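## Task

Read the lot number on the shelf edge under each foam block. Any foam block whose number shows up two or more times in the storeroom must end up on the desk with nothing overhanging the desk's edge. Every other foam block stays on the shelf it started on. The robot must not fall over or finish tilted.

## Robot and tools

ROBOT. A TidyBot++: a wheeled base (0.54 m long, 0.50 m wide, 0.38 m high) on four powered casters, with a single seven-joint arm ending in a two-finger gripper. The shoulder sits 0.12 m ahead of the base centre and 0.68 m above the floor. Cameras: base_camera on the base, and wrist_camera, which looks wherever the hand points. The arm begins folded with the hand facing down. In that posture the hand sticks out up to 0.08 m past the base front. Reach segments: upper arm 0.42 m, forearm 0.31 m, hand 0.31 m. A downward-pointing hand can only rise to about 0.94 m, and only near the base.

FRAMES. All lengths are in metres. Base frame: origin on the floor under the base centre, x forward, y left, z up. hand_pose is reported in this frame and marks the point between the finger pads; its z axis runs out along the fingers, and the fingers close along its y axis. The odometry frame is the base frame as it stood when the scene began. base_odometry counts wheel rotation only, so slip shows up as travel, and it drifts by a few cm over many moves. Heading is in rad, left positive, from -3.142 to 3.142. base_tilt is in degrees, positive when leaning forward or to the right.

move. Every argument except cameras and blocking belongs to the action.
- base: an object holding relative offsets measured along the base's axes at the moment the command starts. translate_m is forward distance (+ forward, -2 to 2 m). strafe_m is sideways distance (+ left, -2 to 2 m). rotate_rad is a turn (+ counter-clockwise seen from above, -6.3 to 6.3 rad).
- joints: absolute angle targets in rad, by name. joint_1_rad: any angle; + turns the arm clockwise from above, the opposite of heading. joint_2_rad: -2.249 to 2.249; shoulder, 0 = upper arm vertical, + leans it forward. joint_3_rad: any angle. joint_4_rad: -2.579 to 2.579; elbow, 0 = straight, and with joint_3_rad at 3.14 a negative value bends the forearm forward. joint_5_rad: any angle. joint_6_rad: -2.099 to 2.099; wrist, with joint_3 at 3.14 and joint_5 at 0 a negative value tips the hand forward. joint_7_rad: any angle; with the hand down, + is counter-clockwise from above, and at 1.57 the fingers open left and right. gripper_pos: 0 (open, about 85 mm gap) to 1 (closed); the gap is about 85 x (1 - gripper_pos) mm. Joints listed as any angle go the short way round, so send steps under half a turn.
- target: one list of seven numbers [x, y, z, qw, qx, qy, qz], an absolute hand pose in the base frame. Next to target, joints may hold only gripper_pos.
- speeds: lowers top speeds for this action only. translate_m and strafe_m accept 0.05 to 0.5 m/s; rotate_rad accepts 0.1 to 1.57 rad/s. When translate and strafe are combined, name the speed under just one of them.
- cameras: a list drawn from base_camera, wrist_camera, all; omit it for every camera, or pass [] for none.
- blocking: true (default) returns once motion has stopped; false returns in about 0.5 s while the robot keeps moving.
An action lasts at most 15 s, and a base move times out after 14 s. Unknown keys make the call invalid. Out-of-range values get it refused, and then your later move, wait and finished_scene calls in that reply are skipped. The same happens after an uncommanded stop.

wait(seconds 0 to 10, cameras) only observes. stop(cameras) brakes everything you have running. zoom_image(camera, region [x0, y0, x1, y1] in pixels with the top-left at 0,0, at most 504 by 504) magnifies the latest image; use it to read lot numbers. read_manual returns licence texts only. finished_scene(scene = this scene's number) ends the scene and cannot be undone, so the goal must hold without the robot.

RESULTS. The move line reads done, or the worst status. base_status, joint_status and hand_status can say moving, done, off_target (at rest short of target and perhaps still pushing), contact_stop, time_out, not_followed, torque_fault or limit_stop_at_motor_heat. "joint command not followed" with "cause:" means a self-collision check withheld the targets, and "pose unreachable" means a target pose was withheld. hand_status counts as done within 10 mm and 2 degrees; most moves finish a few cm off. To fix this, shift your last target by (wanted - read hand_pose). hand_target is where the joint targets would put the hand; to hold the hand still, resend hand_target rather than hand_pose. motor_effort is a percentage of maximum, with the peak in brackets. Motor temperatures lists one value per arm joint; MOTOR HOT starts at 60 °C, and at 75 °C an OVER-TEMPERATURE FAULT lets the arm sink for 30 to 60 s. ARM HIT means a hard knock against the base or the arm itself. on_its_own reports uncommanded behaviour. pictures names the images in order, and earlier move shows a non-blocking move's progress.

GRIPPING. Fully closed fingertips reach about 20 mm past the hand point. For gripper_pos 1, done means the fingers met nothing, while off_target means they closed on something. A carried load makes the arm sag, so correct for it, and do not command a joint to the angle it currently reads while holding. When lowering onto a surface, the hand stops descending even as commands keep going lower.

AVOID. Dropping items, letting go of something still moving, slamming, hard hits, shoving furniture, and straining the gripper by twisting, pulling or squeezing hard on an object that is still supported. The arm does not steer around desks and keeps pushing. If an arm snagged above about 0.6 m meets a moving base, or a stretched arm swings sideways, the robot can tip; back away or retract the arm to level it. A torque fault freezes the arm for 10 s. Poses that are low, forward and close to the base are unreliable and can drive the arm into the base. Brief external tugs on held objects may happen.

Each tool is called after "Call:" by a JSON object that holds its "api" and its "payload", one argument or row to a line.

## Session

Call:
{"api": "move", "payload": {

}}

Scene clock: 0.00 s.
Motor temperatures (°C): [37 35 30 37 40 37 42]
base_odometry: x=+0.000 y=+0.000 heading=+0.000
base_tilt: forward=-0.4 right=+0.6
base_status: not commanded
joint_positions: joint_1_rad=-0.038 joint_2_rad=-0.374 joint_3_rad=+3.113 joint_4_rad=-2.523 joint_5_rad=-0.004 joint_6_rad=-0.911 joint_7_rad=+1.592 gripper_pos=+0.000
joint_status: not commanded
motor_effort: joint_1_rad=-1 joint_2_rad=-1 joint_3_rad=+1 joint_4_rad=+15 joint_5_rad=+1 joint_6_rad=+1 joint_7_rad=+0
hand_pose: x=+0.2532 y=+0.0103 z=+0.5912 quat_wxyz=(+0.003, +0.998, +0.042, +0.041) (m; base frame)
hand_target: x=+0.2524 y=+0.0102 z=+0.5907 quat_wxyz=(+0.003, +0.998, +0.042, +0.040) (m; base frame)
hand_status: not commanded
pictures: base_camera, wrist_camera
Images, in order (width x height): base_camera 644x364, wrist_camera 644x476.

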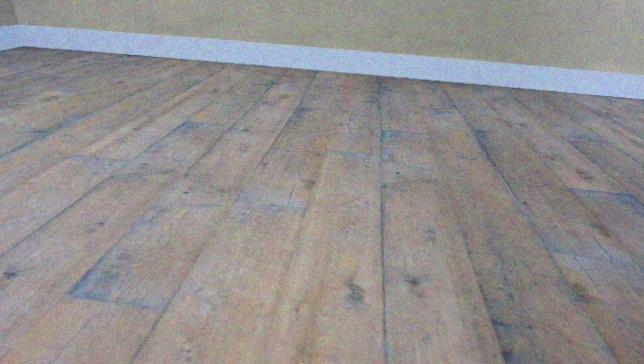

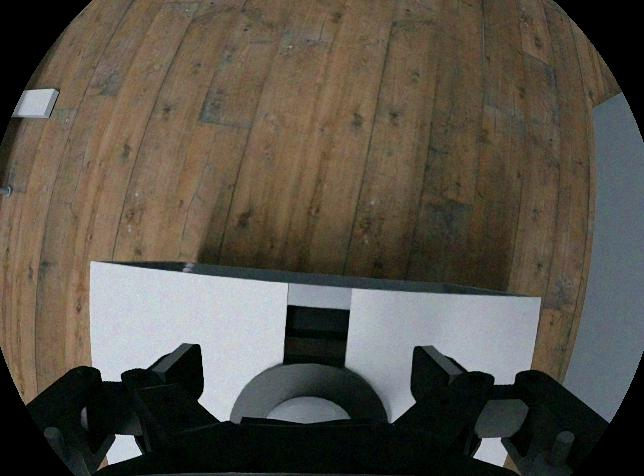

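Call:
{"api": "move", "payload": {
  "joints": {"joint_1_rad": 0.0, "joint_2_rad": -0.9, "joint_4_rad": -2.45, "joint_6_rad": 0.0},
  "cameras": ["wrist_camera"]
}}

Call:
{"api": "move", "payload": {
  "base": {"rotate_rad": 1.2},
  "cameras": ["base_camera", "wrist_camera"]
}}

Scene clock: 3.00 s.
Motor temperatures (°C): [37 35 30 37 40 37 42]
move: done
base_odometry: x=+0.000 y=+0.000 heading=+0.000
base_tilt: forward=-0.4 right=+0.6
base_status: not commanded
joint_positions: joint_1_rad=-0.020 joint_2_rad=-0.885 joint_3_rad=+3.113 joint_4_rad=-2.463 joint_5_rad=-0.004 joint_6_rad=-0.058 joint_7_rad=+1.592 gripper_pos=+0.000
joint_status: all done
motor_effort: joint_1_rad=+0(2) joint_2_rad=+7(8) joint_3_rad=+1(1) joint_4_rad=+23(23) joint_5_rad=+1(1) joint_6_rad=+9(9) joint_7_rad=+0(1)
hand_pose: x=+0.4178 y=+0.0183 z=+0.9251 quat_wxyz=(+0.001, +0.730, +0.028, +0.683) (m; base frame)
hand_target: x=+0.4146 y=+0.0129 z=+0.9559 quat_wxyz=(+0.007, +0.700, +0.020, +0.714) (m; base frame)
hand_status: not commanded
pictures: wrist_camera
Images, in order (width x height): wrist_camera 644x476.

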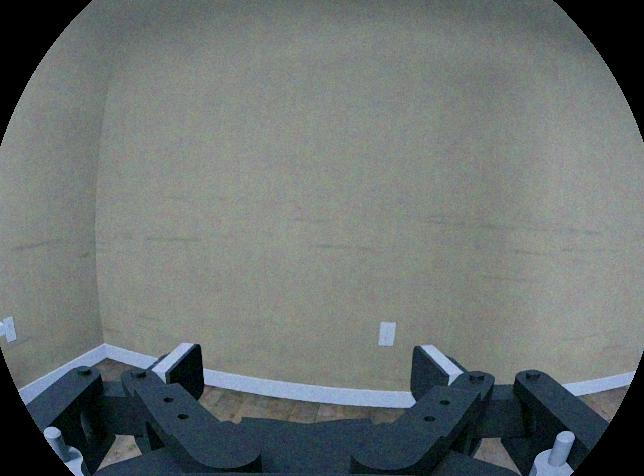

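Scene clock: 5.03 s.
Motor temperatures (°C): [37 35 30 37 40 37 42]
move: done
base_odometry: x=+0.000 y=+0.000 heading=+1.199
base_tilt: forward=-0.4 right=+0.6
base_status: done
joint_positions: joint_1_rad=-0.016 joint_2_rad=-0.885 joint_3_rad=+3.113 joint_4_rad=-2.463 joint_5_rad=-0.004 joint_6_rad=-0.056 joint_7_rad=+1.592 gripper_pos=+0.000
joint_status: not commanded
motor_effort: joint_1_rad=+0(1) joint_2_rad=+6(7) joint_3_rad=+1(2) joint_4_rad=+22(24) joint_5_rad=+1(1) joint_6_rad=+9(9) joint_7_rad=+0(1)
hand_pose: x=+0.4179 y=+0.0171 z=+0.9259 quat_wxyz=(+0.002, +0.729, +0.026, +0.684) (m; base frame)
hand_target: x=+0.4146 y=+0.0129 z=+0.9559 quat_wxyz=(+0.007, +0.700, +0.020, +0.714) (m; base frame)
hand_status: not commanded
pictures: base_camera, wrist_camera
Images, in order (width x height): base_camera 644x364, wrist_camera 644x476.

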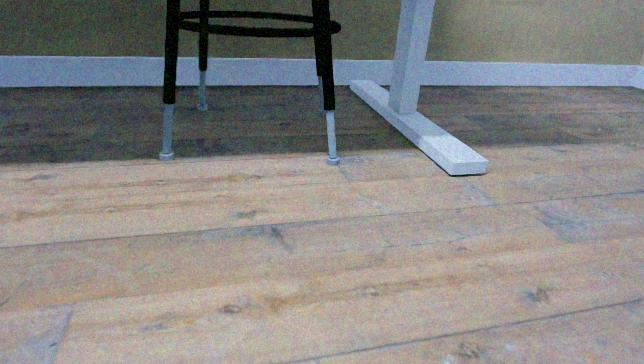

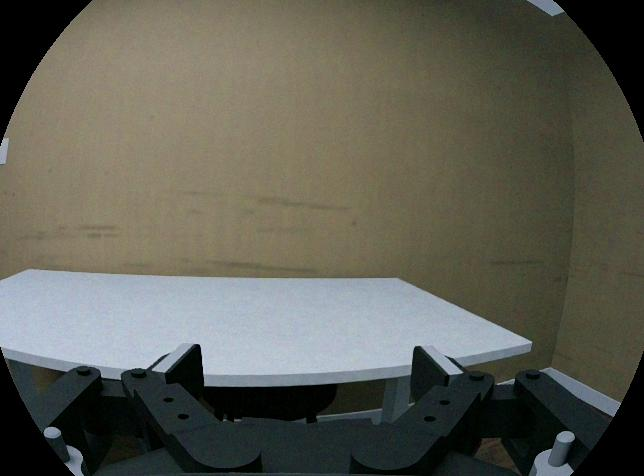

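Call:
{"api": "move", "payload": {
  "base": {"rotate_rad": 1.2},
  "cameras": ["base_camera", "wrist_camera"]
}}

Call:
{"api": "move", "payload": {
  "base": {"rotate_rad": 1.2},
  "cameras": ["base_camera", "wrist_camera"]
}}

Call:
{"api": "move", "payload": {
  "base": {"rotate_rad": 1.2},
  "cameras": ["base_camera", "wrist_camera"]
}}

Scene clock: 7.33 s.
Motor temperatures (°C): [37 35 30 37 40 37 42]
move: done
base_odometry: x=+0.000 y=+0.000 heading=+2.398
base_tilt: forward=-0.4 right=+0.6
base_status: done
joint_positions: joint_1_rad=-0.015 joint_2_rad=-0.885 joint_3_rad=+3.113 joint_4_rad=-2.463 joint_5_rad=-0.004 joint_6_rad=-0.056 joint_7_rad=+1.592 gripper_pos=+0.000
joint_status: not commanded
motor_effort: joint_1_rad=-1(1) joint_2_rad=+6(7) joint_3_rad=+1(2) joint_4_rad=+22(23) joint_5_rad=+1(1) joint_6_rad=+9(9) joint_7_rad=+0(1)
hand_pose: x=+0.4179 y=+0.0167 z=+0.9260 quat_wxyz=(+0.002, +0.729, +0.026, +0.684) (m; base frame)
hand_target: x=+0.4146 y=+0.0129 z=+0.9559 quat_wxyz=(+0.007, +0.700, +0.020, +0.714) (m; base frame)
hand_status: not commanded
pictures: base_camera, wrist_camera
Images, in order (width x height): base_camera 644x364, wrist_camera 644x476.

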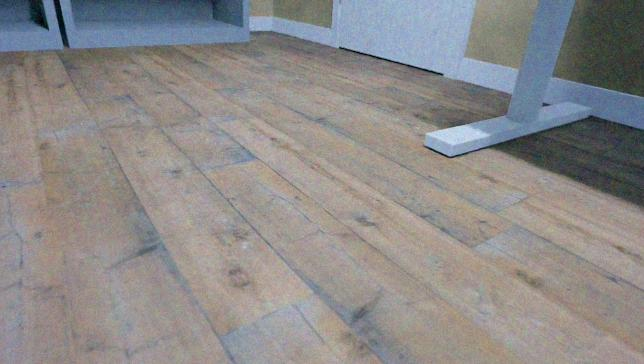

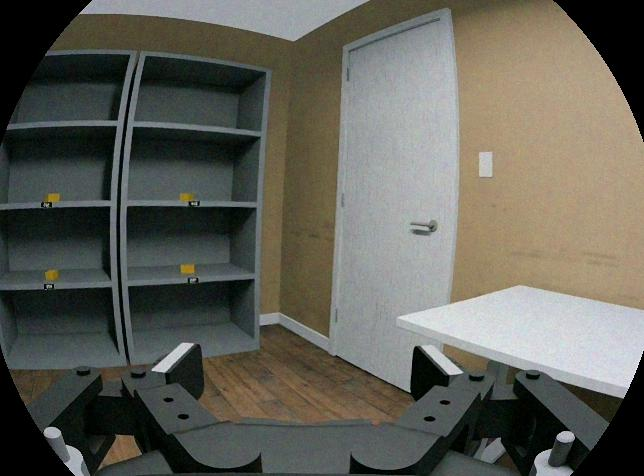

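Scene clock: 9.37 s.
Motor temperatures (°C): [37 35 30 37 40 37 42]
move: done
base_odometry: x=+0.000 y=+0.000 heading=-2.686
base_tilt: forward=-0.4 right=+0.6
base_status: done
joint_positions: joint_1_rad=-0.014 joint_2_rad=-0.885 joint_3_rad=+3.113 joint_4_rad=-2.463 joint_5_rad=-0.004 joint_6_rad=-0.055 joint_7_rad=+1.592 gripper_pos=+0.000
joint_status: not commanded
motor_effort: joint_1_rad=-1(1) joint_2_rad=+6(7) joint_3_rad=+1(2) joint_4_rad=+23(24) joint_5_rad=+1(1) joint_6_rad=+9(10) joint_7_rad=+0(1)
hand_pose: x=+0.4180 y=+0.0165 z=+0.9261 quat_wxyz=(+0.003, +0.729, +0.025, +0.685) (m; base frame)
hand_target: x=+0.4146 y=+0.0129 z=+0.9559 quat_wxyz=(+0.007, +0.700, +0.020, +0.714) (m; base frame)
hand_status: not commanded
pictures: base_camera, wrist_camera
Images, in order (width x height): base_camera 644x364, wrist_camera 644x476.

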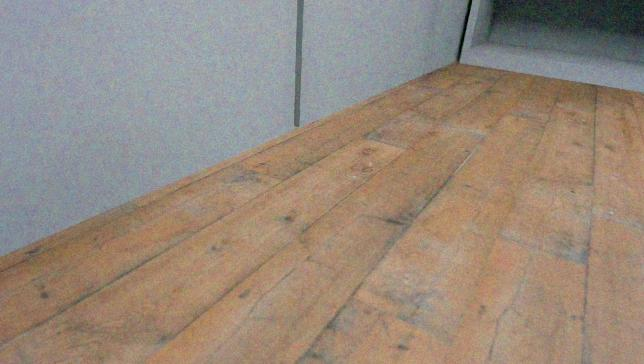

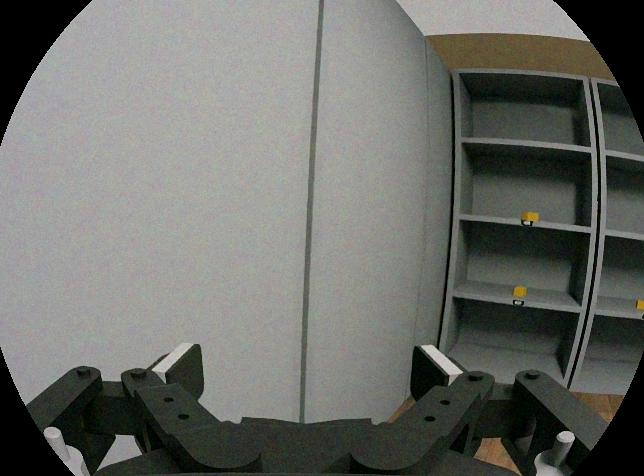

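Scene clock: 11.40 s.
Motor temperatures (°C): [37 35 30 37 40 37 42]
move: done
base_odometry: x=+0.000 y=+0.000 heading=-1.486
base_tilt: forward=-0.4 right=+0.6
base_status: done
joint_positions: joint_1_rad=-0.013 joint_2_rad=-0.885 joint_3_rad=+3.113 joint_4_rad=-2.463 joint_5_rad=-0.004 joint_6_rad=-0.055 joint_7_rad=+1.592 gripper_pos=+0.000
joint_status: not commanded
motor_effort: joint_1_rad=-1(1) joint_2_rad=+6(7) joint_3_rad=+1(2) joint_4_rad=+23(23) joint_5_rad=+1(1) joint_6_rad=+9(9) joint_7_rad=+0(1)
hand_pose: x=+0.4180 y=+0.0164 z=+0.9262 quat_wxyz=(+0.003, +0.729, +0.025, +0.685) (m; base frame)
hand_target: x=+0.4146 y=+0.0129 z=+0.9559 quat_wxyz=(+0.007, +0.700, +0.020, +0.714) (m; base frame)
hand_status: not commanded
pictures: base_camera, wrist_camera
Images, in order (width x height): base_camera 644x364, wrist_camera 644x476.

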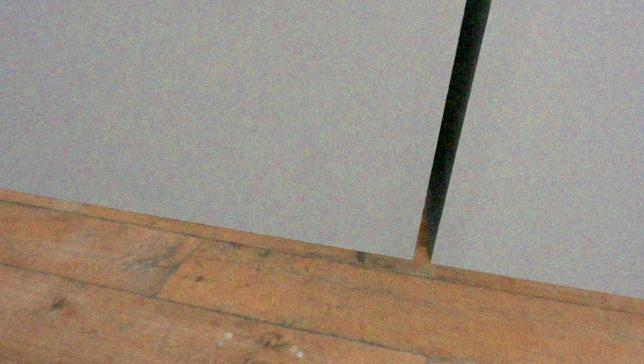

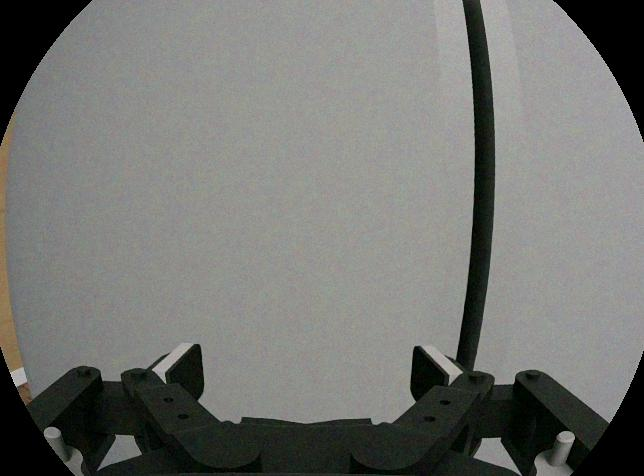

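Call:
{"api": "move", "payload": {
  "base": {"rotate_rad": 0.9},
  "cameras": ["base_camera", "wrist_camera"]
}}

Scene clock: 14.97 s.
Motor temperatures (°C): [37 35 30 37 40 37 42]
move: done
base_odometry: x=+0.000 y=+0.000 heading=-0.587
base_tilt: forward=-0.4 right=+0.6
base_status: done
joint_positions: joint_1_rad=-0.013 joint_2_rad=-0.885 joint_3_rad=+3.113 joint_4_rad=-2.463 joint_5_rad=-0.004 joint_6_rad=-0.055 joint_7_rad=+1.592 gripper_pos=+0.000
joint_status: not commanded
motor_effort: joint_1_rad=-1(1) joint_2_rad=+6(7) joint_3_rad=+1(2) joint_4_rad=+22(23) joint_5_rad=+1(1) joint_6_rad=+9(9) joint_7_rad=+0(1)
hand_pose: x=+0.4180 y=+0.0163 z=+0.9262 quat_wxyz=(+0.003, +0.728, +0.025, +0.685) (m; base frame)
hand_target: x=+0.4146 y=+0.0129 z=+0.9559 quat_wxyz=(+0.007, +0.700, +0.020, +0.714) (m; base frame)
hand_status: not commanded
pictures: base_camera, wrist_camera
Images, in order (width x height): base_camera 644x364, wrist_camera 644x476.

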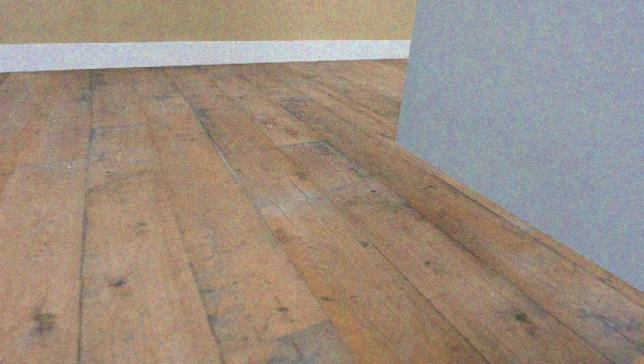

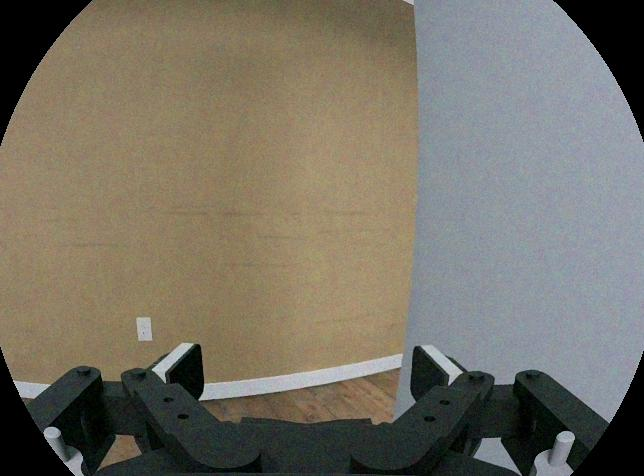

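Call:
{"api": "move", "payload": {
  "base": {"translate_m": -1.657, "strafe_m": -0.582, "rotate_rad": -2.69},
  "joints": {"joint_6_rad": -0.4},
  "cameras": ["base_camera", "wrist_camera"]
}}

Scene clock: 22.83 s.
Motor temperatures (°C): [37 35 30 37 40 37 42]
move: done
base_odometry: x=-1.702 y=+0.434 heading=+3.005
base_tilt: forward=-0.4 right=+0.6
base_status: done
joint_positions: joint_1_rad=-0.013 joint_2_rad=-0.889 joint_3_rad=+3.113 joint_4_rad=-2.453 joint_5_rad=-0.004 joint_6_rad=-0.375 joint_7_rad=+1.592 gripper_pos=+0.000
joint_status: all done
motor_effort: joint_1_rad=+0(1) joint_2_rad=+7(9) joint_3_rad=+1(3) joint_4_rad=+22(24) joint_5_rad=+1(1) joint_6_rad=+8(10) joint_7_rad=+0(1)
hand_pose: x=+0.3967 y=+0.0139 z=+0.8368 quat_wxyz=(+0.005, +0.824, +0.026, +0.566) (m; base frame)
hand_target: x=+0.3926 y=+0.0103 z=+0.8343 quat_wxyz=(+0.008, +0.827, +0.021, +0.561) (m; base frame)
hand_status: not commanded
pictures: base_camera, wrist_camera
Images, in order (width x height): base_camera 644x364, wrist_camera 644x476.

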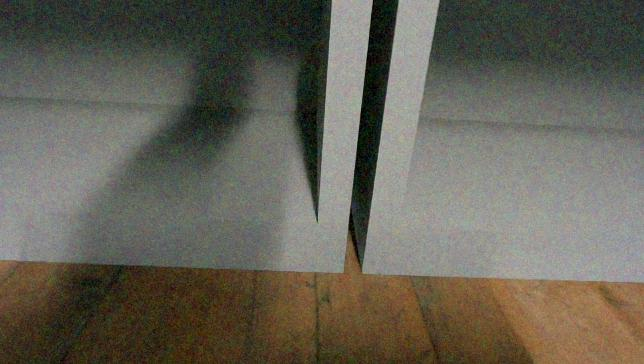

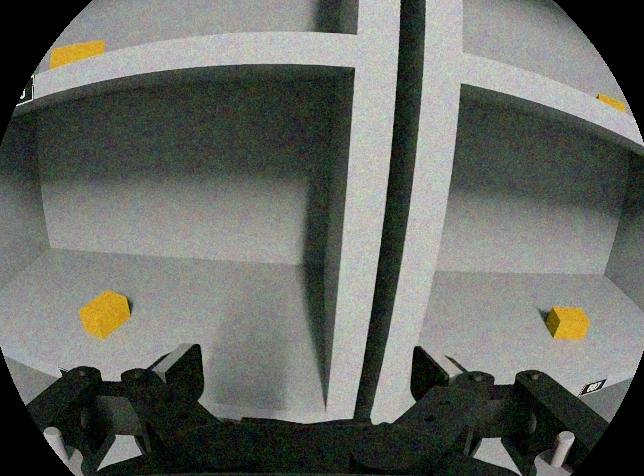

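Call:
{"api": "move", "payload": {
  "base": {"translate_m": -0.12},
  "joints": {"joint_1_rad": 0.62},
  "cameras": ["wrist_camera"]
}}

Call:
{"api": "zoom_image", "payload": {
  "camera": "wrist_camera",
  "region": [200, 60, 560, 420]
}}

Scene clock: 25.17 s.
Motor temperatures (°C): [37 35 30 37 40 37 42]
move: done
base_odometry: x=-1.583 y=+0.418 heading=+3.005
base_tilt: forward=-0.4 right=+0.6
base_status: done
joint_positions: joint_1_rad=+0.602 joint_2_rad=-0.893 joint_3_rad=+3.113 joint_4_rad=-2.453 joint_5_rad=-0.004 joint_6_rad=-0.375 joint_7_rad=+1.592 gripper_pos=+0.000
joint_status: all done
motor_effort: joint_1_rad=+0(2) joint_2_rad=+7(9) joint_3_rad=+1(2) joint_4_rad=+23(23) joint_5_rad=+1(1) joint_6_rad=+8(9) joint_7_rad=+0(1)
hand_pose: x=+0.3534 y=-0.1483 z=+0.8379 quat_wxyz=(+0.176, +0.793, -0.224, +0.539) (m; base frame)
hand_target: x=+0.3476 y=-0.1506 z=+0.8343 quat_wxyz=(+0.179, +0.795, -0.232, +0.532) (m; base frame)
hand_status: not commanded
pictures: wrist_camera
Images, in order (width x height): wrist_camera 644x476.

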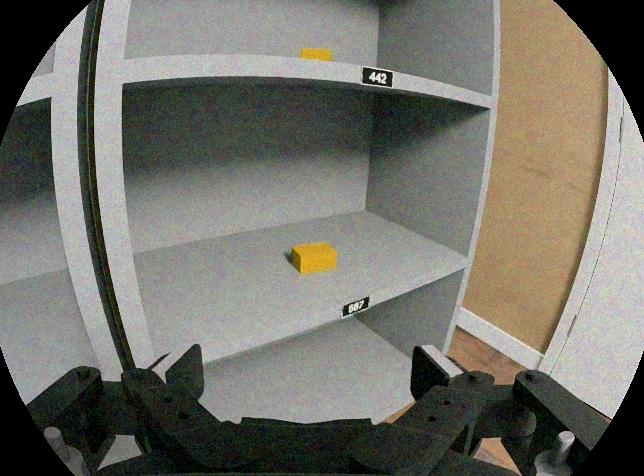

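Scaled by 1.400.

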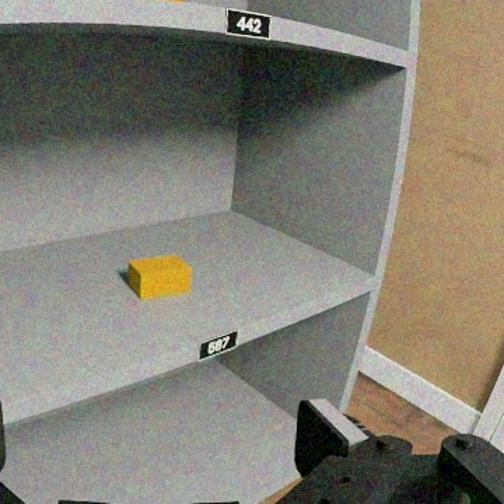

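Call:
{"api": "zoom_image", "payload": {
  "camera": "wrist_camera",
  "region": [330, 280, 390, 330]
}}

Call:
{"api": "zoom_image", "payload": {
  "camera": "wrist_camera",
  "region": [350, 55, 410, 100]
}}

Call:
{"api": "move", "payload": {
  "joints": {"joint_1_rad": -0.65},
  "cameras": ["wrist_camera"]
}}

Scaled by 8.400.

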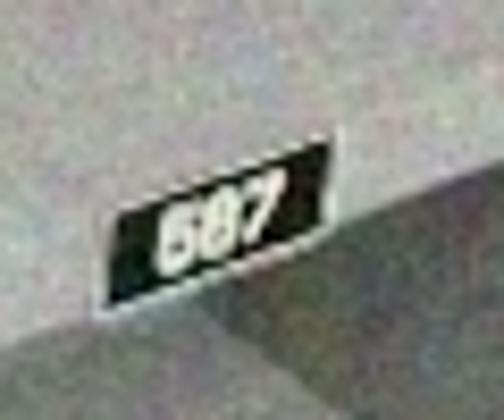

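Scaled by 8.400.

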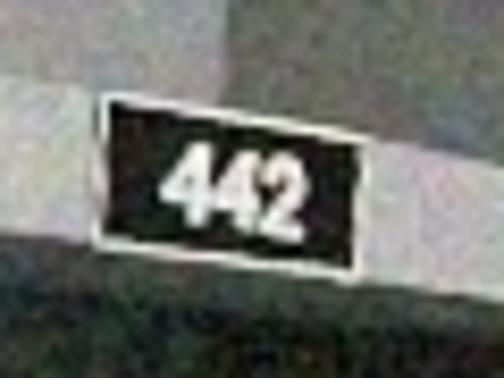

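Scene clock: 27.87 s.
Motor temperatures (°C): [37 35 30 37 40 37 42]
move: done
base_odometry: x=-1.583 y=+0.418 heading=+3.005
base_tilt: forward=-0.4 right=+0.6
base_status: not commanded
joint_positions: joint_1_rad=-0.632 joint_2_rad=-0.893 joint_3_rad=+3.113 joint_4_rad=-2.453 joint_5_rad=-0.004 joint_6_rad=-0.375 joint_7_rad=+1.592 gripper_pos=+0.000
joint_status: all done
motor_effort: joint_1_rad=-1(2) joint_2_rad=+7(8) joint_3_rad=+1(2) joint_4_rad=+22(23) joint_5_rad=+1(1) joint_6_rad=+8(9) joint_7_rad=+0(1)
hand_pose: x=+0.3366 y=+0.1720 z=+0.8379 quat_wxyz=(-0.168, +0.776, +0.276, +0.542) (m; base frame)
hand_target: x=+0.3306 y=+0.1737 z=+0.8343 quat_wxyz=(-0.171, +0.777, +0.284, +0.534) (m; base frame)
hand_status: not commanded
pictures: wrist_camera
Images, in order (width x height): wrist_camera 644x476.

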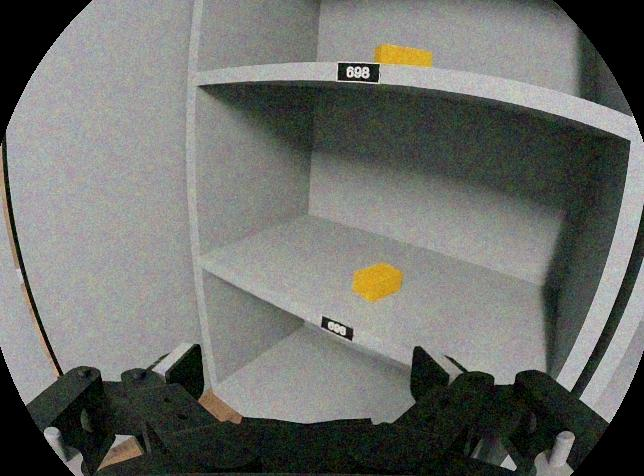

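Call:
{"api": "zoom_image", "payload": {
  "camera": "wrist_camera",
  "region": [310, 305, 370, 350]
}}

Call:
{"api": "zoom_image", "payload": {
  "camera": "wrist_camera",
  "region": [330, 50, 390, 95]
}}

Call:
{"api": "zoom_image", "payload": {
  "camera": "wrist_camera",
  "region": [330, 240, 430, 320]
}}

Scaled by 8.400.

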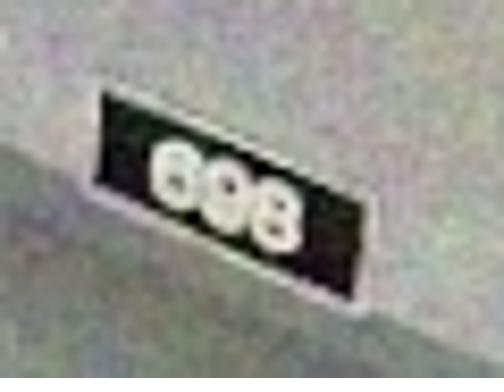

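Scaled by 8.400.

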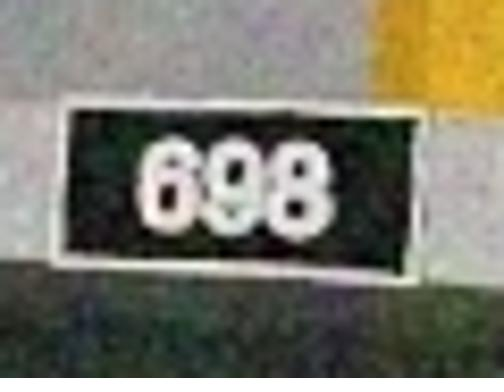

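Scaled by 5.040.

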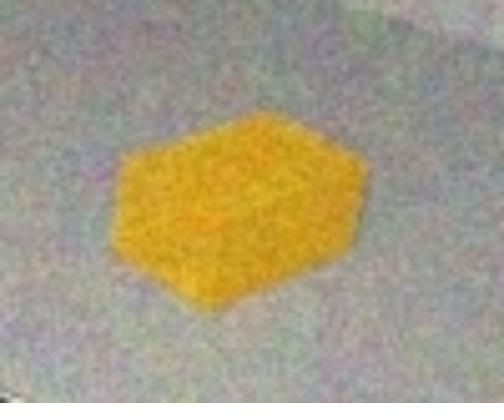

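Call:
{"api": "move", "payload": {
  "base": {"strafe_m": 0.47},
  "joints": {"joint_1_rad": -0.02},
  "cameras": ["base_camera", "wrist_camera"]
}}

Call:
{"api": "zoom_image", "payload": {
  "camera": "wrist_camera",
  "region": [230, 330, 410, 430]
}}

Scene clock: 32.30 s.
Motor temperatures (°C): [37 35 30 37 40 37 42]
move: done
base_odometry: x=-1.647 y=-0.048 heading=+3.006
base_tilt: forward=-0.4 right=+0.6
base_status: done
joint_positions: joint_1_rad=-0.036 joint_2_rad=-0.893 joint_3_rad=+3.113 joint_4_rad=-2.453 joint_5_rad=-0.004 joint_6_rad=-0.375 joint_7_rad=+1.592 gripper_pos=+0.000
joint_status: all done
motor_effort: joint_1_rad=-1(2) joint_2_rad=+7(9) joint_3_rad=+1(3) joint_4_rad=+22(23) joint_5_rad=+1(1) joint_6_rad=+8(9) joint_7_rad=+0(1)
hand_pose: x=+0.3956 y=+0.0204 z=+0.8379 quat_wxyz=(-0.002, +0.823, +0.036, +0.567) (m; base frame)
hand_target: x=+0.3923 y=+0.0157 z=+0.8343 quat_wxyz=(+0.003, +0.827, +0.030, +0.561) (m; base frame)
hand_status: not commanded
pictures: base_camera, wrist_camera
Images, in order (width x height): base_camera 644x364, wrist_camera 644x476.

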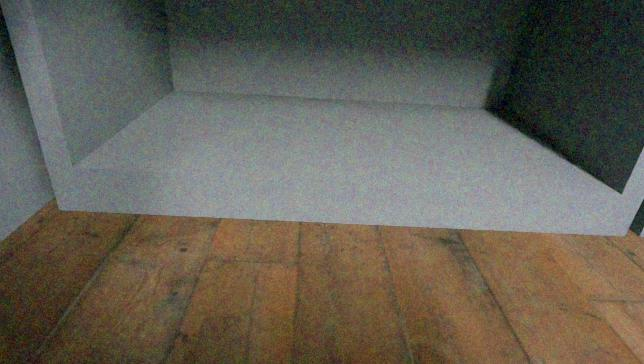

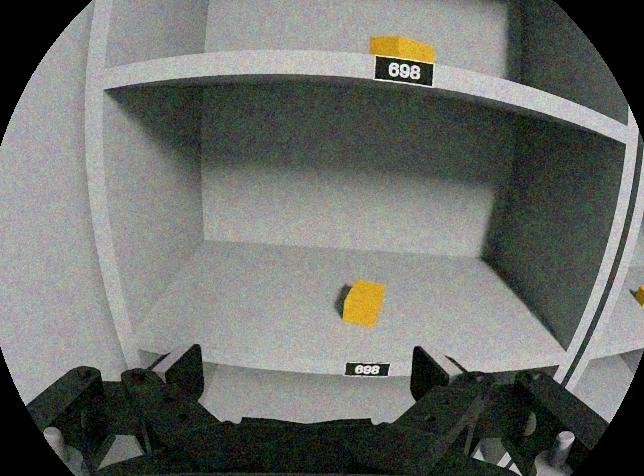

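Scaled by 2.800.

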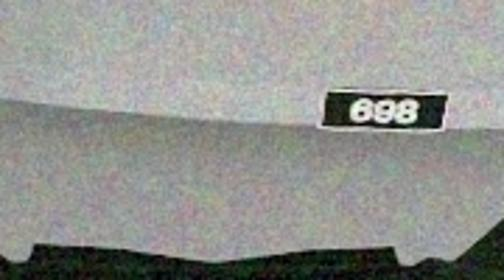

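Call:
{"api": "zoom_image", "payload": {
  "camera": "wrist_camera",
  "region": [340, 350, 400, 390]
}}

Call:
{"api": "zoom_image", "payload": {
  "camera": "wrist_camera",
  "region": [310, 250, 430, 350]
}}

Call:
{"api": "zoom_image", "payload": {
  "camera": "wrist_camera",
  "region": [350, 20, 450, 100]
}}

Scaled by 8.400.

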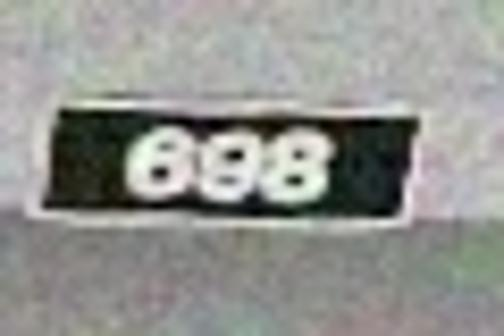

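Scaled by 4.200.

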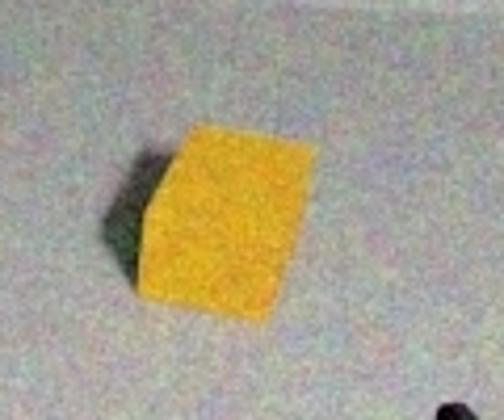

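Scaled by 5.040.

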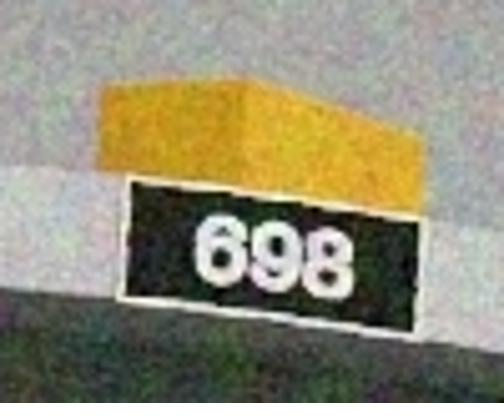

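Call:
{"api": "move", "payload": {
  "base": {"translate_m": 0.07, "strafe_m": 0.03},
  "joints": {"joint_1_rad": 0.139, "joint_2_rad": -0.293, "joint_4_rad": -2.378, "joint_6_rad": 0.163},
  "cameras": ["wrist_camera"]
}}

Call:
{"api": "move", "payload": {
  "joints": {"joint_2_rad": 0.306, "joint_4_rad": -2.279, "joint_6_rad": 0.663},
  "cameras": ["wrist_camera"]
}}

Scene clock: 38.73 s.
Motor temperatures (°C): [37 35 30 37 40 37 42]
move: done
base_odometry: x=-1.720 y=-0.069 heading=+3.006
base_tilt: forward=-0.3 right=+0.6
base_status: done
joint_positions: joint_1_rad=+0.119 joint_2_rad=-0.309 joint_3_rad=+3.113 joint_4_rad=-2.394 joint_5_rad=-0.004 joint_6_rad=+0.106 joint_7_rad=+1.592 gripper_pos=+0.000
joint_status: all done
motor_effort: joint_1_rad=-1(2) joint_2_rad=-8(10) joint_3_rad=+1(2) joint_4_rad=+20(23) joint_5_rad=+1(1) joint_6_rad=+8(10) joint_7_rad=+0(1)
hand_pose: x=+0.5486 y=-0.0373 z=+0.8041 quat_wxyz=(+0.034, +0.835, -0.029, +0.548) (m; base frame)
hand_target: x=+0.5607 y=-0.0471 z=+0.8228 quat_wxyz=(+0.040, +0.819, -0.037, +0.571) (m; base frame)
hand_status: not commanded
pictures: wrist_camera
Images, in order (width x height): wrist_camera 644x476.

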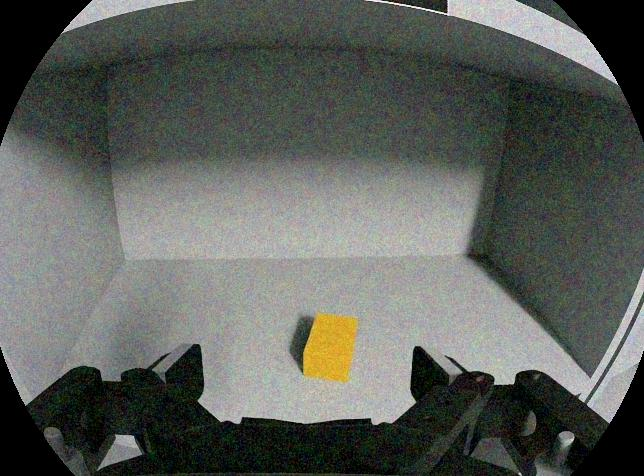

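Scene clock: 40.83 s.
Motor temperatures (°C): [37 35 30 37 40 37 42]
move: done
base_odometry: x=-1.720 y=-0.069 heading=+3.006
base_tilt: forward=-0.3 right=+0.6
base_status: not commanded
joint_positions: joint_1_rad=+0.119 joint_2_rad=+0.284 joint_3_rad=+3.113 joint_4_rad=-2.297 joint_5_rad=-0.004 joint_6_rad=+0.606 joint_7_rad=+1.592 gripper_pos=+0.000
joint_status: all done
motor_effort: joint_1_rad=+0(1) joint_2_rad=-23(25) joint_3_rad=+0(1) joint_4_rad=+14(20) joint_5_rad=+1(1) joint_6_rad=+8(10) joint_7_rad=+0(1)
hand_pose: x=+0.6875 y=-0.0519 z=+0.6970 quat_wxyz=(+0.028, +0.834, -0.034, +0.550) (m; base frame)
hand_target: x=+0.7002 y=-0.0648 z=+0.7092 quat_wxyz=(+0.034, +0.819, -0.042, +0.572) (m; base frame)
hand_status: not commanded
pictures: wrist_camera
Images, in order (width x height): wrist_camera 644x476.

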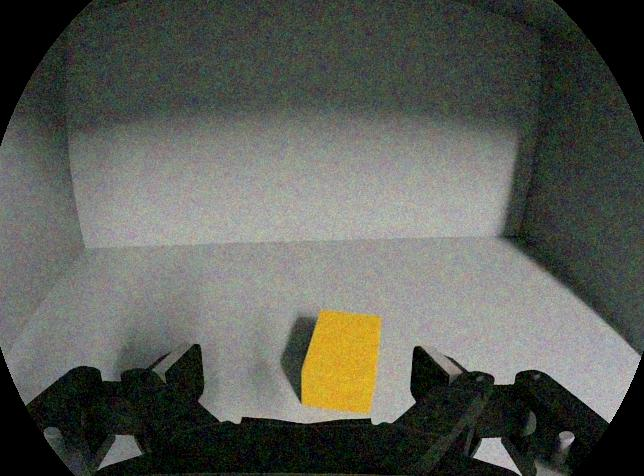

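Call:
{"api": "zoom_image", "payload": {
  "camera": "wrist_camera",
  "region": [270, 290, 420, 430]
}}

Scaled by 3.360.

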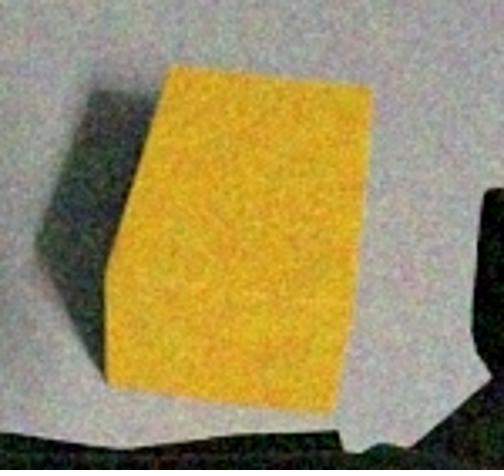

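Call:
{"api": "move", "payload": {
  "joints": {"joint_1_rad": 0.167, "joint_2_rad": 0.478, "joint_4_rad": -2.132, "joint_6_rad": 0.686},
  "cameras": ["wrist_camera"]
}}

Call:
{"api": "move", "payload": {
  "joints": {"joint_2_rad": 0.641, "joint_4_rad": -2.072, "joint_6_rad": 0.787},
  "cameras": ["wrist_camera"]
}}

Scene clock: 43.50 s.
Motor temperatures (°C): [37 35 30 37 40 37 42]
move: done
base_odometry: x=-1.720 y=-0.069 heading=+3.006
base_tilt: forward=-0.3 right=+0.6
base_status: not commanded
joint_positions: joint_1_rad=+0.149 joint_2_rad=+0.458 joint_3_rad=+3.113 joint_4_rad=-2.149 joint_5_rad=-0.004 joint_6_rad=+0.630 joint_7_rad=+1.592 gripper_pos=+0.000
joint_status: all done
motor_effort: joint_1_rad=-1(2) joint_2_rad=-30(31) joint_3_rad=+0(1) joint_4_rad=+13(16) joint_5_rad=+1(1) joint_6_rad=+8(9) joint_7_rad=+0(1)
hand_pose: x=+0.7461 y=-0.0766 z=+0.6661 quat_wxyz=(+0.034, +0.834, -0.048, +0.549) (m; base frame)
hand_target: x=+0.7573 y=-0.0903 z=+0.6770 quat_wxyz=(+0.041, +0.818, -0.055, +0.570) (m; base frame)
hand_status: not commanded
pictures: wrist_camera
Images, in order (width x height): wrist_camera 644x476.

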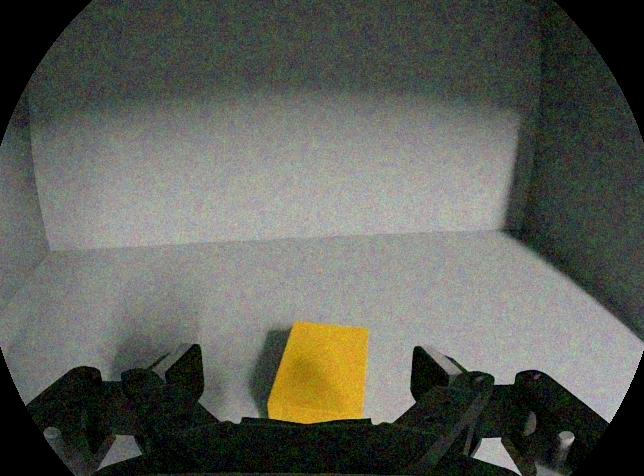

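Scene clock: 44.90 s.
Motor temperatures (°C): [37 35 30 37 40 37 42]
move: done
base_odometry: x=-1.720 y=-0.069 heading=+3.006
base_tilt: forward=-0.3 right=+0.6
base_status: not commanded
joint_positions: joint_1_rad=+0.149 joint_2_rad=+0.622 joint_3_rad=+3.113 joint_4_rad=-2.090 joint_5_rad=-0.004 joint_6_rad=+0.731 joint_7_rad=+1.592 gripper_pos=+0.000
joint_status: all done
motor_effort: joint_1_rad=+0(1) joint_2_rad=-33(35) joint_3_rad=-1(1) joint_4_rad=+12(14) joint_5_rad=+1(1) joint_6_rad=+8(9) joint_7_rad=+0(0)
hand_pose: x=+0.7752 y=-0.0810 z=+0.6141 quat_wxyz=(+0.033, +0.835, -0.050, +0.547) (m; base frame)
hand_target: x=+0.7861 y=-0.0953 z=+0.6252 quat_wxyz=(+0.040, +0.819, -0.057, +0.570) (m; base frame)
hand_status: not commanded
pictures: wrist_camera
Images, in order (width x height): wrist_camera 644x476.

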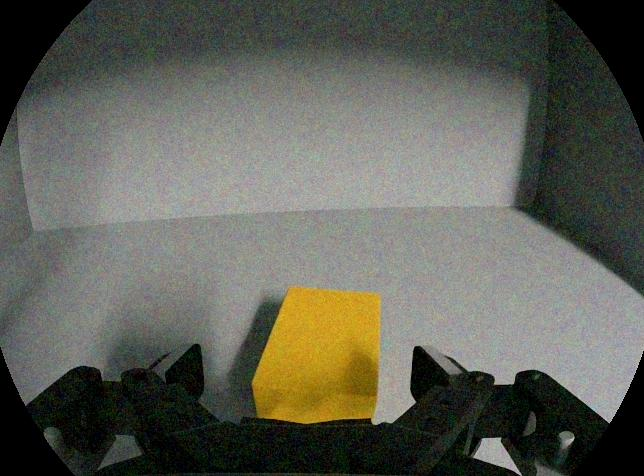

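Call:
{"api": "move", "payload": {
  "joints": {"joint_2_rad": 0.757, "joint_4_rad": -1.949, "joint_6_rad": 0.78},
  "cameras": ["wrist_camera"]
}}

Scene clock: 46.07 s.
Motor temperatures (°C): [37 35 30 37 40 37 42]
move: done
base_odometry: x=-1.720 y=-0.069 heading=+3.007
base_tilt: forward=-0.3 right=+0.6
base_status: not commanded
joint_positions: joint_1_rad=+0.149 joint_2_rad=+0.733 joint_3_rad=+3.113 joint_4_rad=-1.964 joint_5_rad=-0.004 joint_6_rad=+0.731 joint_7_rad=+1.592 gripper_pos=+0.000
joint_status: all done
motor_effort: joint_1_rad=-1(1) joint_2_rad=-36(38) joint_3_rad=-1(1) joint_4_rad=+12(14) joint_5_rad=+1(1) joint_6_rad=+7(9) joint_7_rad=+0(1)
hand_pose: x=+0.8172 y=-0.0871 z=+0.5909 quat_wxyz=(+0.033, +0.831, -0.052, +0.553) (m; base frame)
hand_target: x=+0.8249 y=-0.1017 z=+0.5948 quat_wxyz=(+0.040, +0.819, -0.059, +0.570) (m; base frame)
hand_status: not commanded
pictures: wrist_camera
Images, in order (width x height): wrist_camera 644x476.

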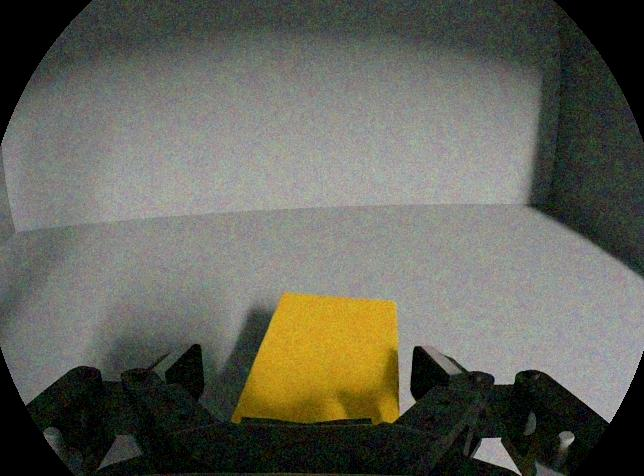

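Call:
{"api": "move", "payload": {
  "joints": {"joint_2_rad": 0.773, "gripper_pos": 0.15},
  "cameras": []
}}

Call:
{"api": "move", "payload": {
  "joints": {"gripper_pos": 0.55},
  "cameras": ["wrist_camera"]
}}

Scene clock: 47.03 s.
Motor temperatures (°C): [37 35 30 37 40 37 42]
move: done
base_odometry: x=-1.720 y=-0.069 heading=+3.007
base_tilt: forward=-0.3 right=+0.6
base_status: not commanded
joint_positions: joint_1_rad=+0.149 joint_2_rad=+0.744 joint_3_rad=+3.113 joint_4_rad=-1.964 joint_5_rad=-0.004 joint_6_rad=+0.731 joint_7_rad=+1.592 gripper_pos=+0.150
joint_status: all done
motor_effort: joint_1_rad=-1(1) joint_2_rad=-36(37) joint_3_rad=-1(1) joint_4_rad=+12(13) joint_5_rad=+1(1) joint_6_rad=+8(9) joint_7_rad=+0(1)
hand_pose: x=+0.8162 y=-0.0869 z=+0.5836 quat_wxyz=(+0.033, +0.834, -0.052, +0.549) (m; base frame)
hand_target: x=+0.8235 y=-0.1015 z=+0.5834 quat_wxyz=(+0.039, +0.823, -0.060, +0.563) (m; base frame)
hand_status: not commanded
pictures: none
No camera images: "cameras" was empty.

Scene clock: 47.80 s.
Motor temperatures (°C): [37 35 30 37 40 37 42]
move: off_target
base_odometry: x=-1.720 y=-0.069 heading=+3.007
base_tilt: forward=-0.3 right=+0.6
base_status: not commanded
joint_positions: joint_1_rad=+0.149 joint_2_rad=+0.744 joint_3_rad=+3.113 joint_4_rad=-1.963 joint_5_rad=-0.004 joint_6_rad=+0.735 joint_7_rad=+1.592 gripper_pos=+0.398
joint_status: gripper_pos off_target (ended at +0.398, target +0.550)
motor_effort: joint_1_rad=-1(1) joint_2_rad=-36(37) joint_3_rad=-1(1) joint_4_rad=+11(13) joint_5_rad=+1(1) joint_6_rad=+8(9) joint_7_rad=+0(1)
hand_pose: x=+0.8172 y=-0.0872 z=+0.5847 quat_wxyz=(+0.033, +0.832, -0.052, +0.551) (m; base frame)
hand_target: x=+0.8235 y=-0.1015 z=+0.5834 quat_wxyz=(+0.039, +0.823, -0.060, +0.563) (m; base frame)
hand_status: not commanded
pictures: wrist_camera
Images, in order (width x height): wrist_camera 644x476.

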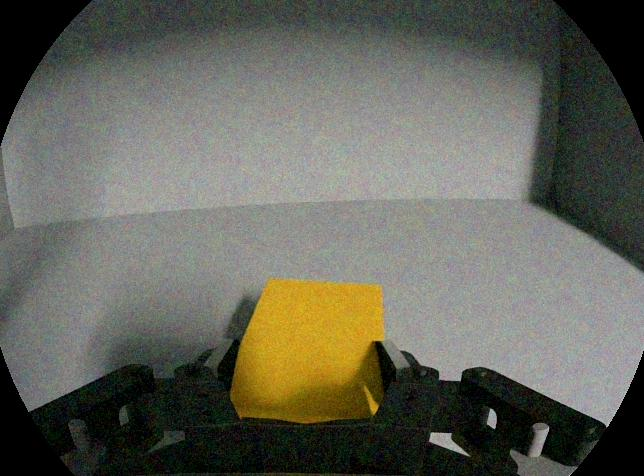

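Call:
{"api": "move", "payload": {
  "joints": {"joint_2_rad": 0.65},
  "cameras": []
}}

Call:
{"api": "move", "payload": {
  "joints": {"joint_2_rad": 0.28, "joint_4_rad": -2.318, "joint_6_rad": 0.545, "gripper_pos": 0.7},
  "cameras": ["wrist_camera"]
}}

Call:
{"api": "move", "payload": {
  "base": {"translate_m": -0.35},
  "joints": {"joint_2_rad": -0.32, "joint_4_rad": -2.418, "joint_6_rad": 0.043},
  "cameras": ["wrist_camera"]
}}

Scene clock: 50.50 s.
Motor temperatures (°C): [37 35 30 37 40 37 42]
move: done
base_odometry: x=-1.720 y=-0.069 heading=+3.007
base_tilt: forward=-0.3 right=+0.6
base_status: not commanded
joint_positions: joint_1_rad=+0.149 joint_2_rad=+0.637 joint_3_rad=+3.113 joint_4_rad=-1.960 joint_5_rad=-0.004 joint_6_rad=+0.736 joint_7_rad=+1.592 gripper_pos=+0.398
joint_status: all done
motor_effort: joint_1_rad=-1(1) joint_2_rad=-35(39) joint_3_rad=-1(1) joint_4_rad=+14(14) joint_5_rad=+1(1) joint_6_rad=+9(10) joint_7_rad=+0(1)
hand_pose: x=+0.8246 y=-0.0883 z=+0.6621 quat_wxyz=(+0.037, +0.801, -0.049, +0.596) (m; base frame)
hand_target: x=+0.8301 y=-0.1026 z=+0.6715 quat_wxyz=(+0.044, +0.787, -0.056, +0.613) (m; base frame)
hand_status: not commanded
pictures: none
No camera images: "cameras" was empty.

Scene clock: 52.00 s.
Motor temperatures (°C): [37 35 30 37 40 37 42]
move: off_target
base_odometry: x=-1.720 y=-0.069 heading=+3.007
base_tilt: forward=-0.3 right=+0.6
base_status: not commanded
joint_positions: joint_1_rad=+0.149 joint_2_rad=+0.283 joint_3_rad=+3.113 joint_4_rad=-2.292 joint_5_rad=-0.004 joint_6_rad=+0.594 joint_7_rad=+1.592 gripper_pos=+0.398
joint_status: gripper_pos off_target (ended at +0.398, target +0.700); the others done
motor_effort: joint_1_rad=+0(1) joint_2_rad=-24(37) joint_3_rad=+0(1) joint_4_rad=+14(16) joint_5_rad=+1(1) joint_6_rad=+9(10) joint_7_rad=+0(1)
hand_pose: x=+0.6862 y=-0.0685 z=+0.6965 quat_wxyz=(+0.036, +0.835, -0.046, +0.547) (m; base frame)
hand_target: x=+0.6681 y=-0.0763 z=+0.6729 quat_wxyz=(+0.038, +0.854, -0.055, +0.516) (m; base frame)
hand_status: not commanded
pictures: wrist_camera
Images, in order (width x height): wrist_camera 644x476.

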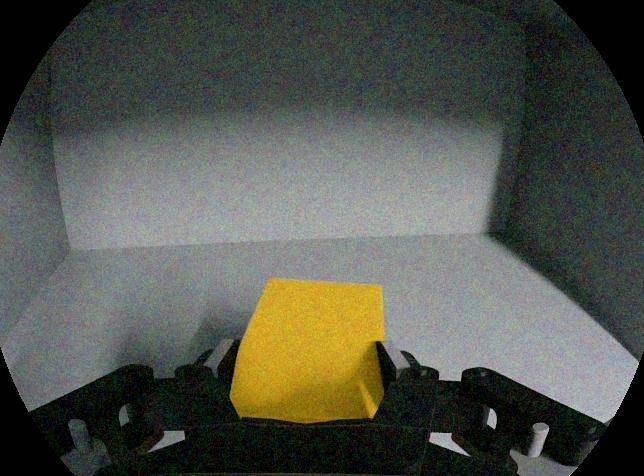

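Scene clock: 54.03 s.
Motor temperatures (°C): [37 35 30 37 40 37 42]
move: done
base_odometry: x=-1.373 y=-0.116 heading=+3.006
base_tilt: forward=-0.4 right=+0.6
base_status: done
joint_positions: joint_1_rad=+0.150 joint_2_rad=-0.316 joint_3_rad=+3.113 joint_4_rad=-2.391 joint_5_rad=-0.004 joint_6_rad=+0.092 joint_7_rad=+1.592 gripper_pos=+0.398
joint_status: all done
motor_effort: joint_1_rad=+0(2) joint_2_rad=-8(27) joint_3_rad=+1(2) joint_4_rad=+20(22) joint_5_rad=+1(1) joint_6_rad=+8(10) joint_7_rad=+0(1)
hand_pose: x=+0.5454 y=-0.0503 z=+0.8049 quat_wxyz=(+0.042, +0.836, -0.042, +0.546) (m; base frame)
hand_target: x=+0.5298 y=-0.0555 z=+0.7780 quat_wxyz=(+0.044, +0.855, -0.050, +0.515) (m; base frame)
hand_status: not commanded
pictures: wrist_camera
Images, in order (width x height): wrist_camera 644x476.

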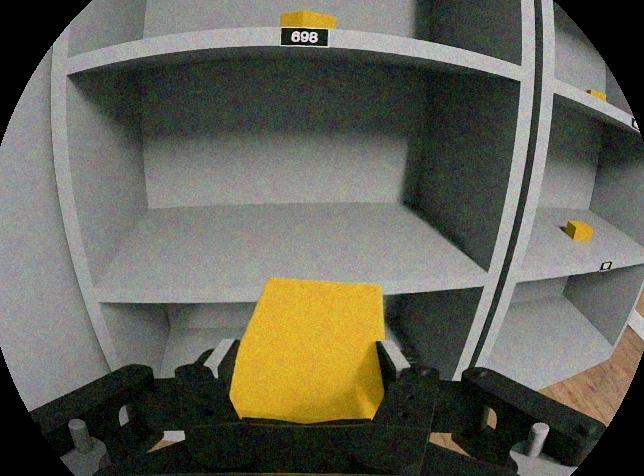

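Call:
{"api": "move", "payload": {
  "base": {"translate_m": -0.8445, "strafe_m": -0.5752, "rotate_rad": -1.572},
  "joints": {"joint_1_rad": -0.02, "joint_2_rad": -0.43, "joint_4_rad": -1.81, "joint_6_rad": -0.65},
  "cameras": ["base_camera", "wrist_camera"]
}}

Scene clock: 57.93 s.
Motor temperatures (°C): [37 35 30 37 40 37 42]
move: done
base_odometry: x=-0.458 y=+0.340 heading=+1.434
base_tilt: forward=-0.3 right=+0.6
base_status: done
joint_positions: joint_1_rad=-0.005 joint_2_rad=-0.421 joint_3_rad=+3.115 joint_4_rad=-1.824 joint_5_rad=-0.004 joint_6_rad=-0.603 joint_7_rad=+1.592 gripper_pos=+0.398
joint_status: all done
motor_effort: joint_1_rad=+0(2) joint_2_rad=-7(11) joint_3_rad=+1(3) joint_4_rad=+21(23) joint_5_rad=+0(2) joint_6_rad=+9(9) joint_7_rad=+0(1)
hand_pose: x=+0.5388 y=+0.0177 z=+0.9864 quat_wxyz=(+0.000, +0.843, +0.023, +0.537) (m; base frame)
hand_target: x=+0.5303 y=+0.0249 z=+0.9857 quat_wxyz=(-0.004, +0.849, +0.031, +0.528) (m; base frame)
hand_status: not commanded
pictures: base_camera, wrist_camera
Images, in order (width x height): base_camera 644x364, wrist_camera 644x476.

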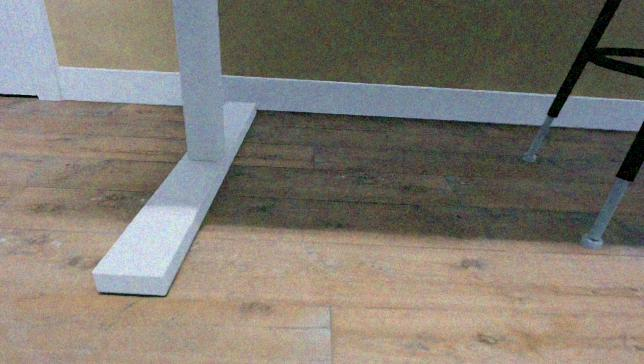

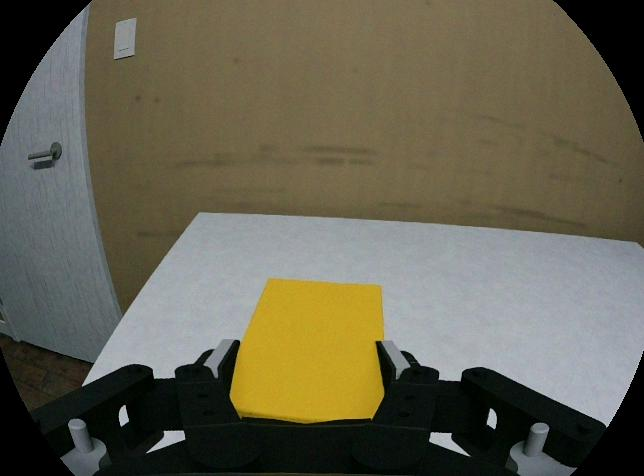

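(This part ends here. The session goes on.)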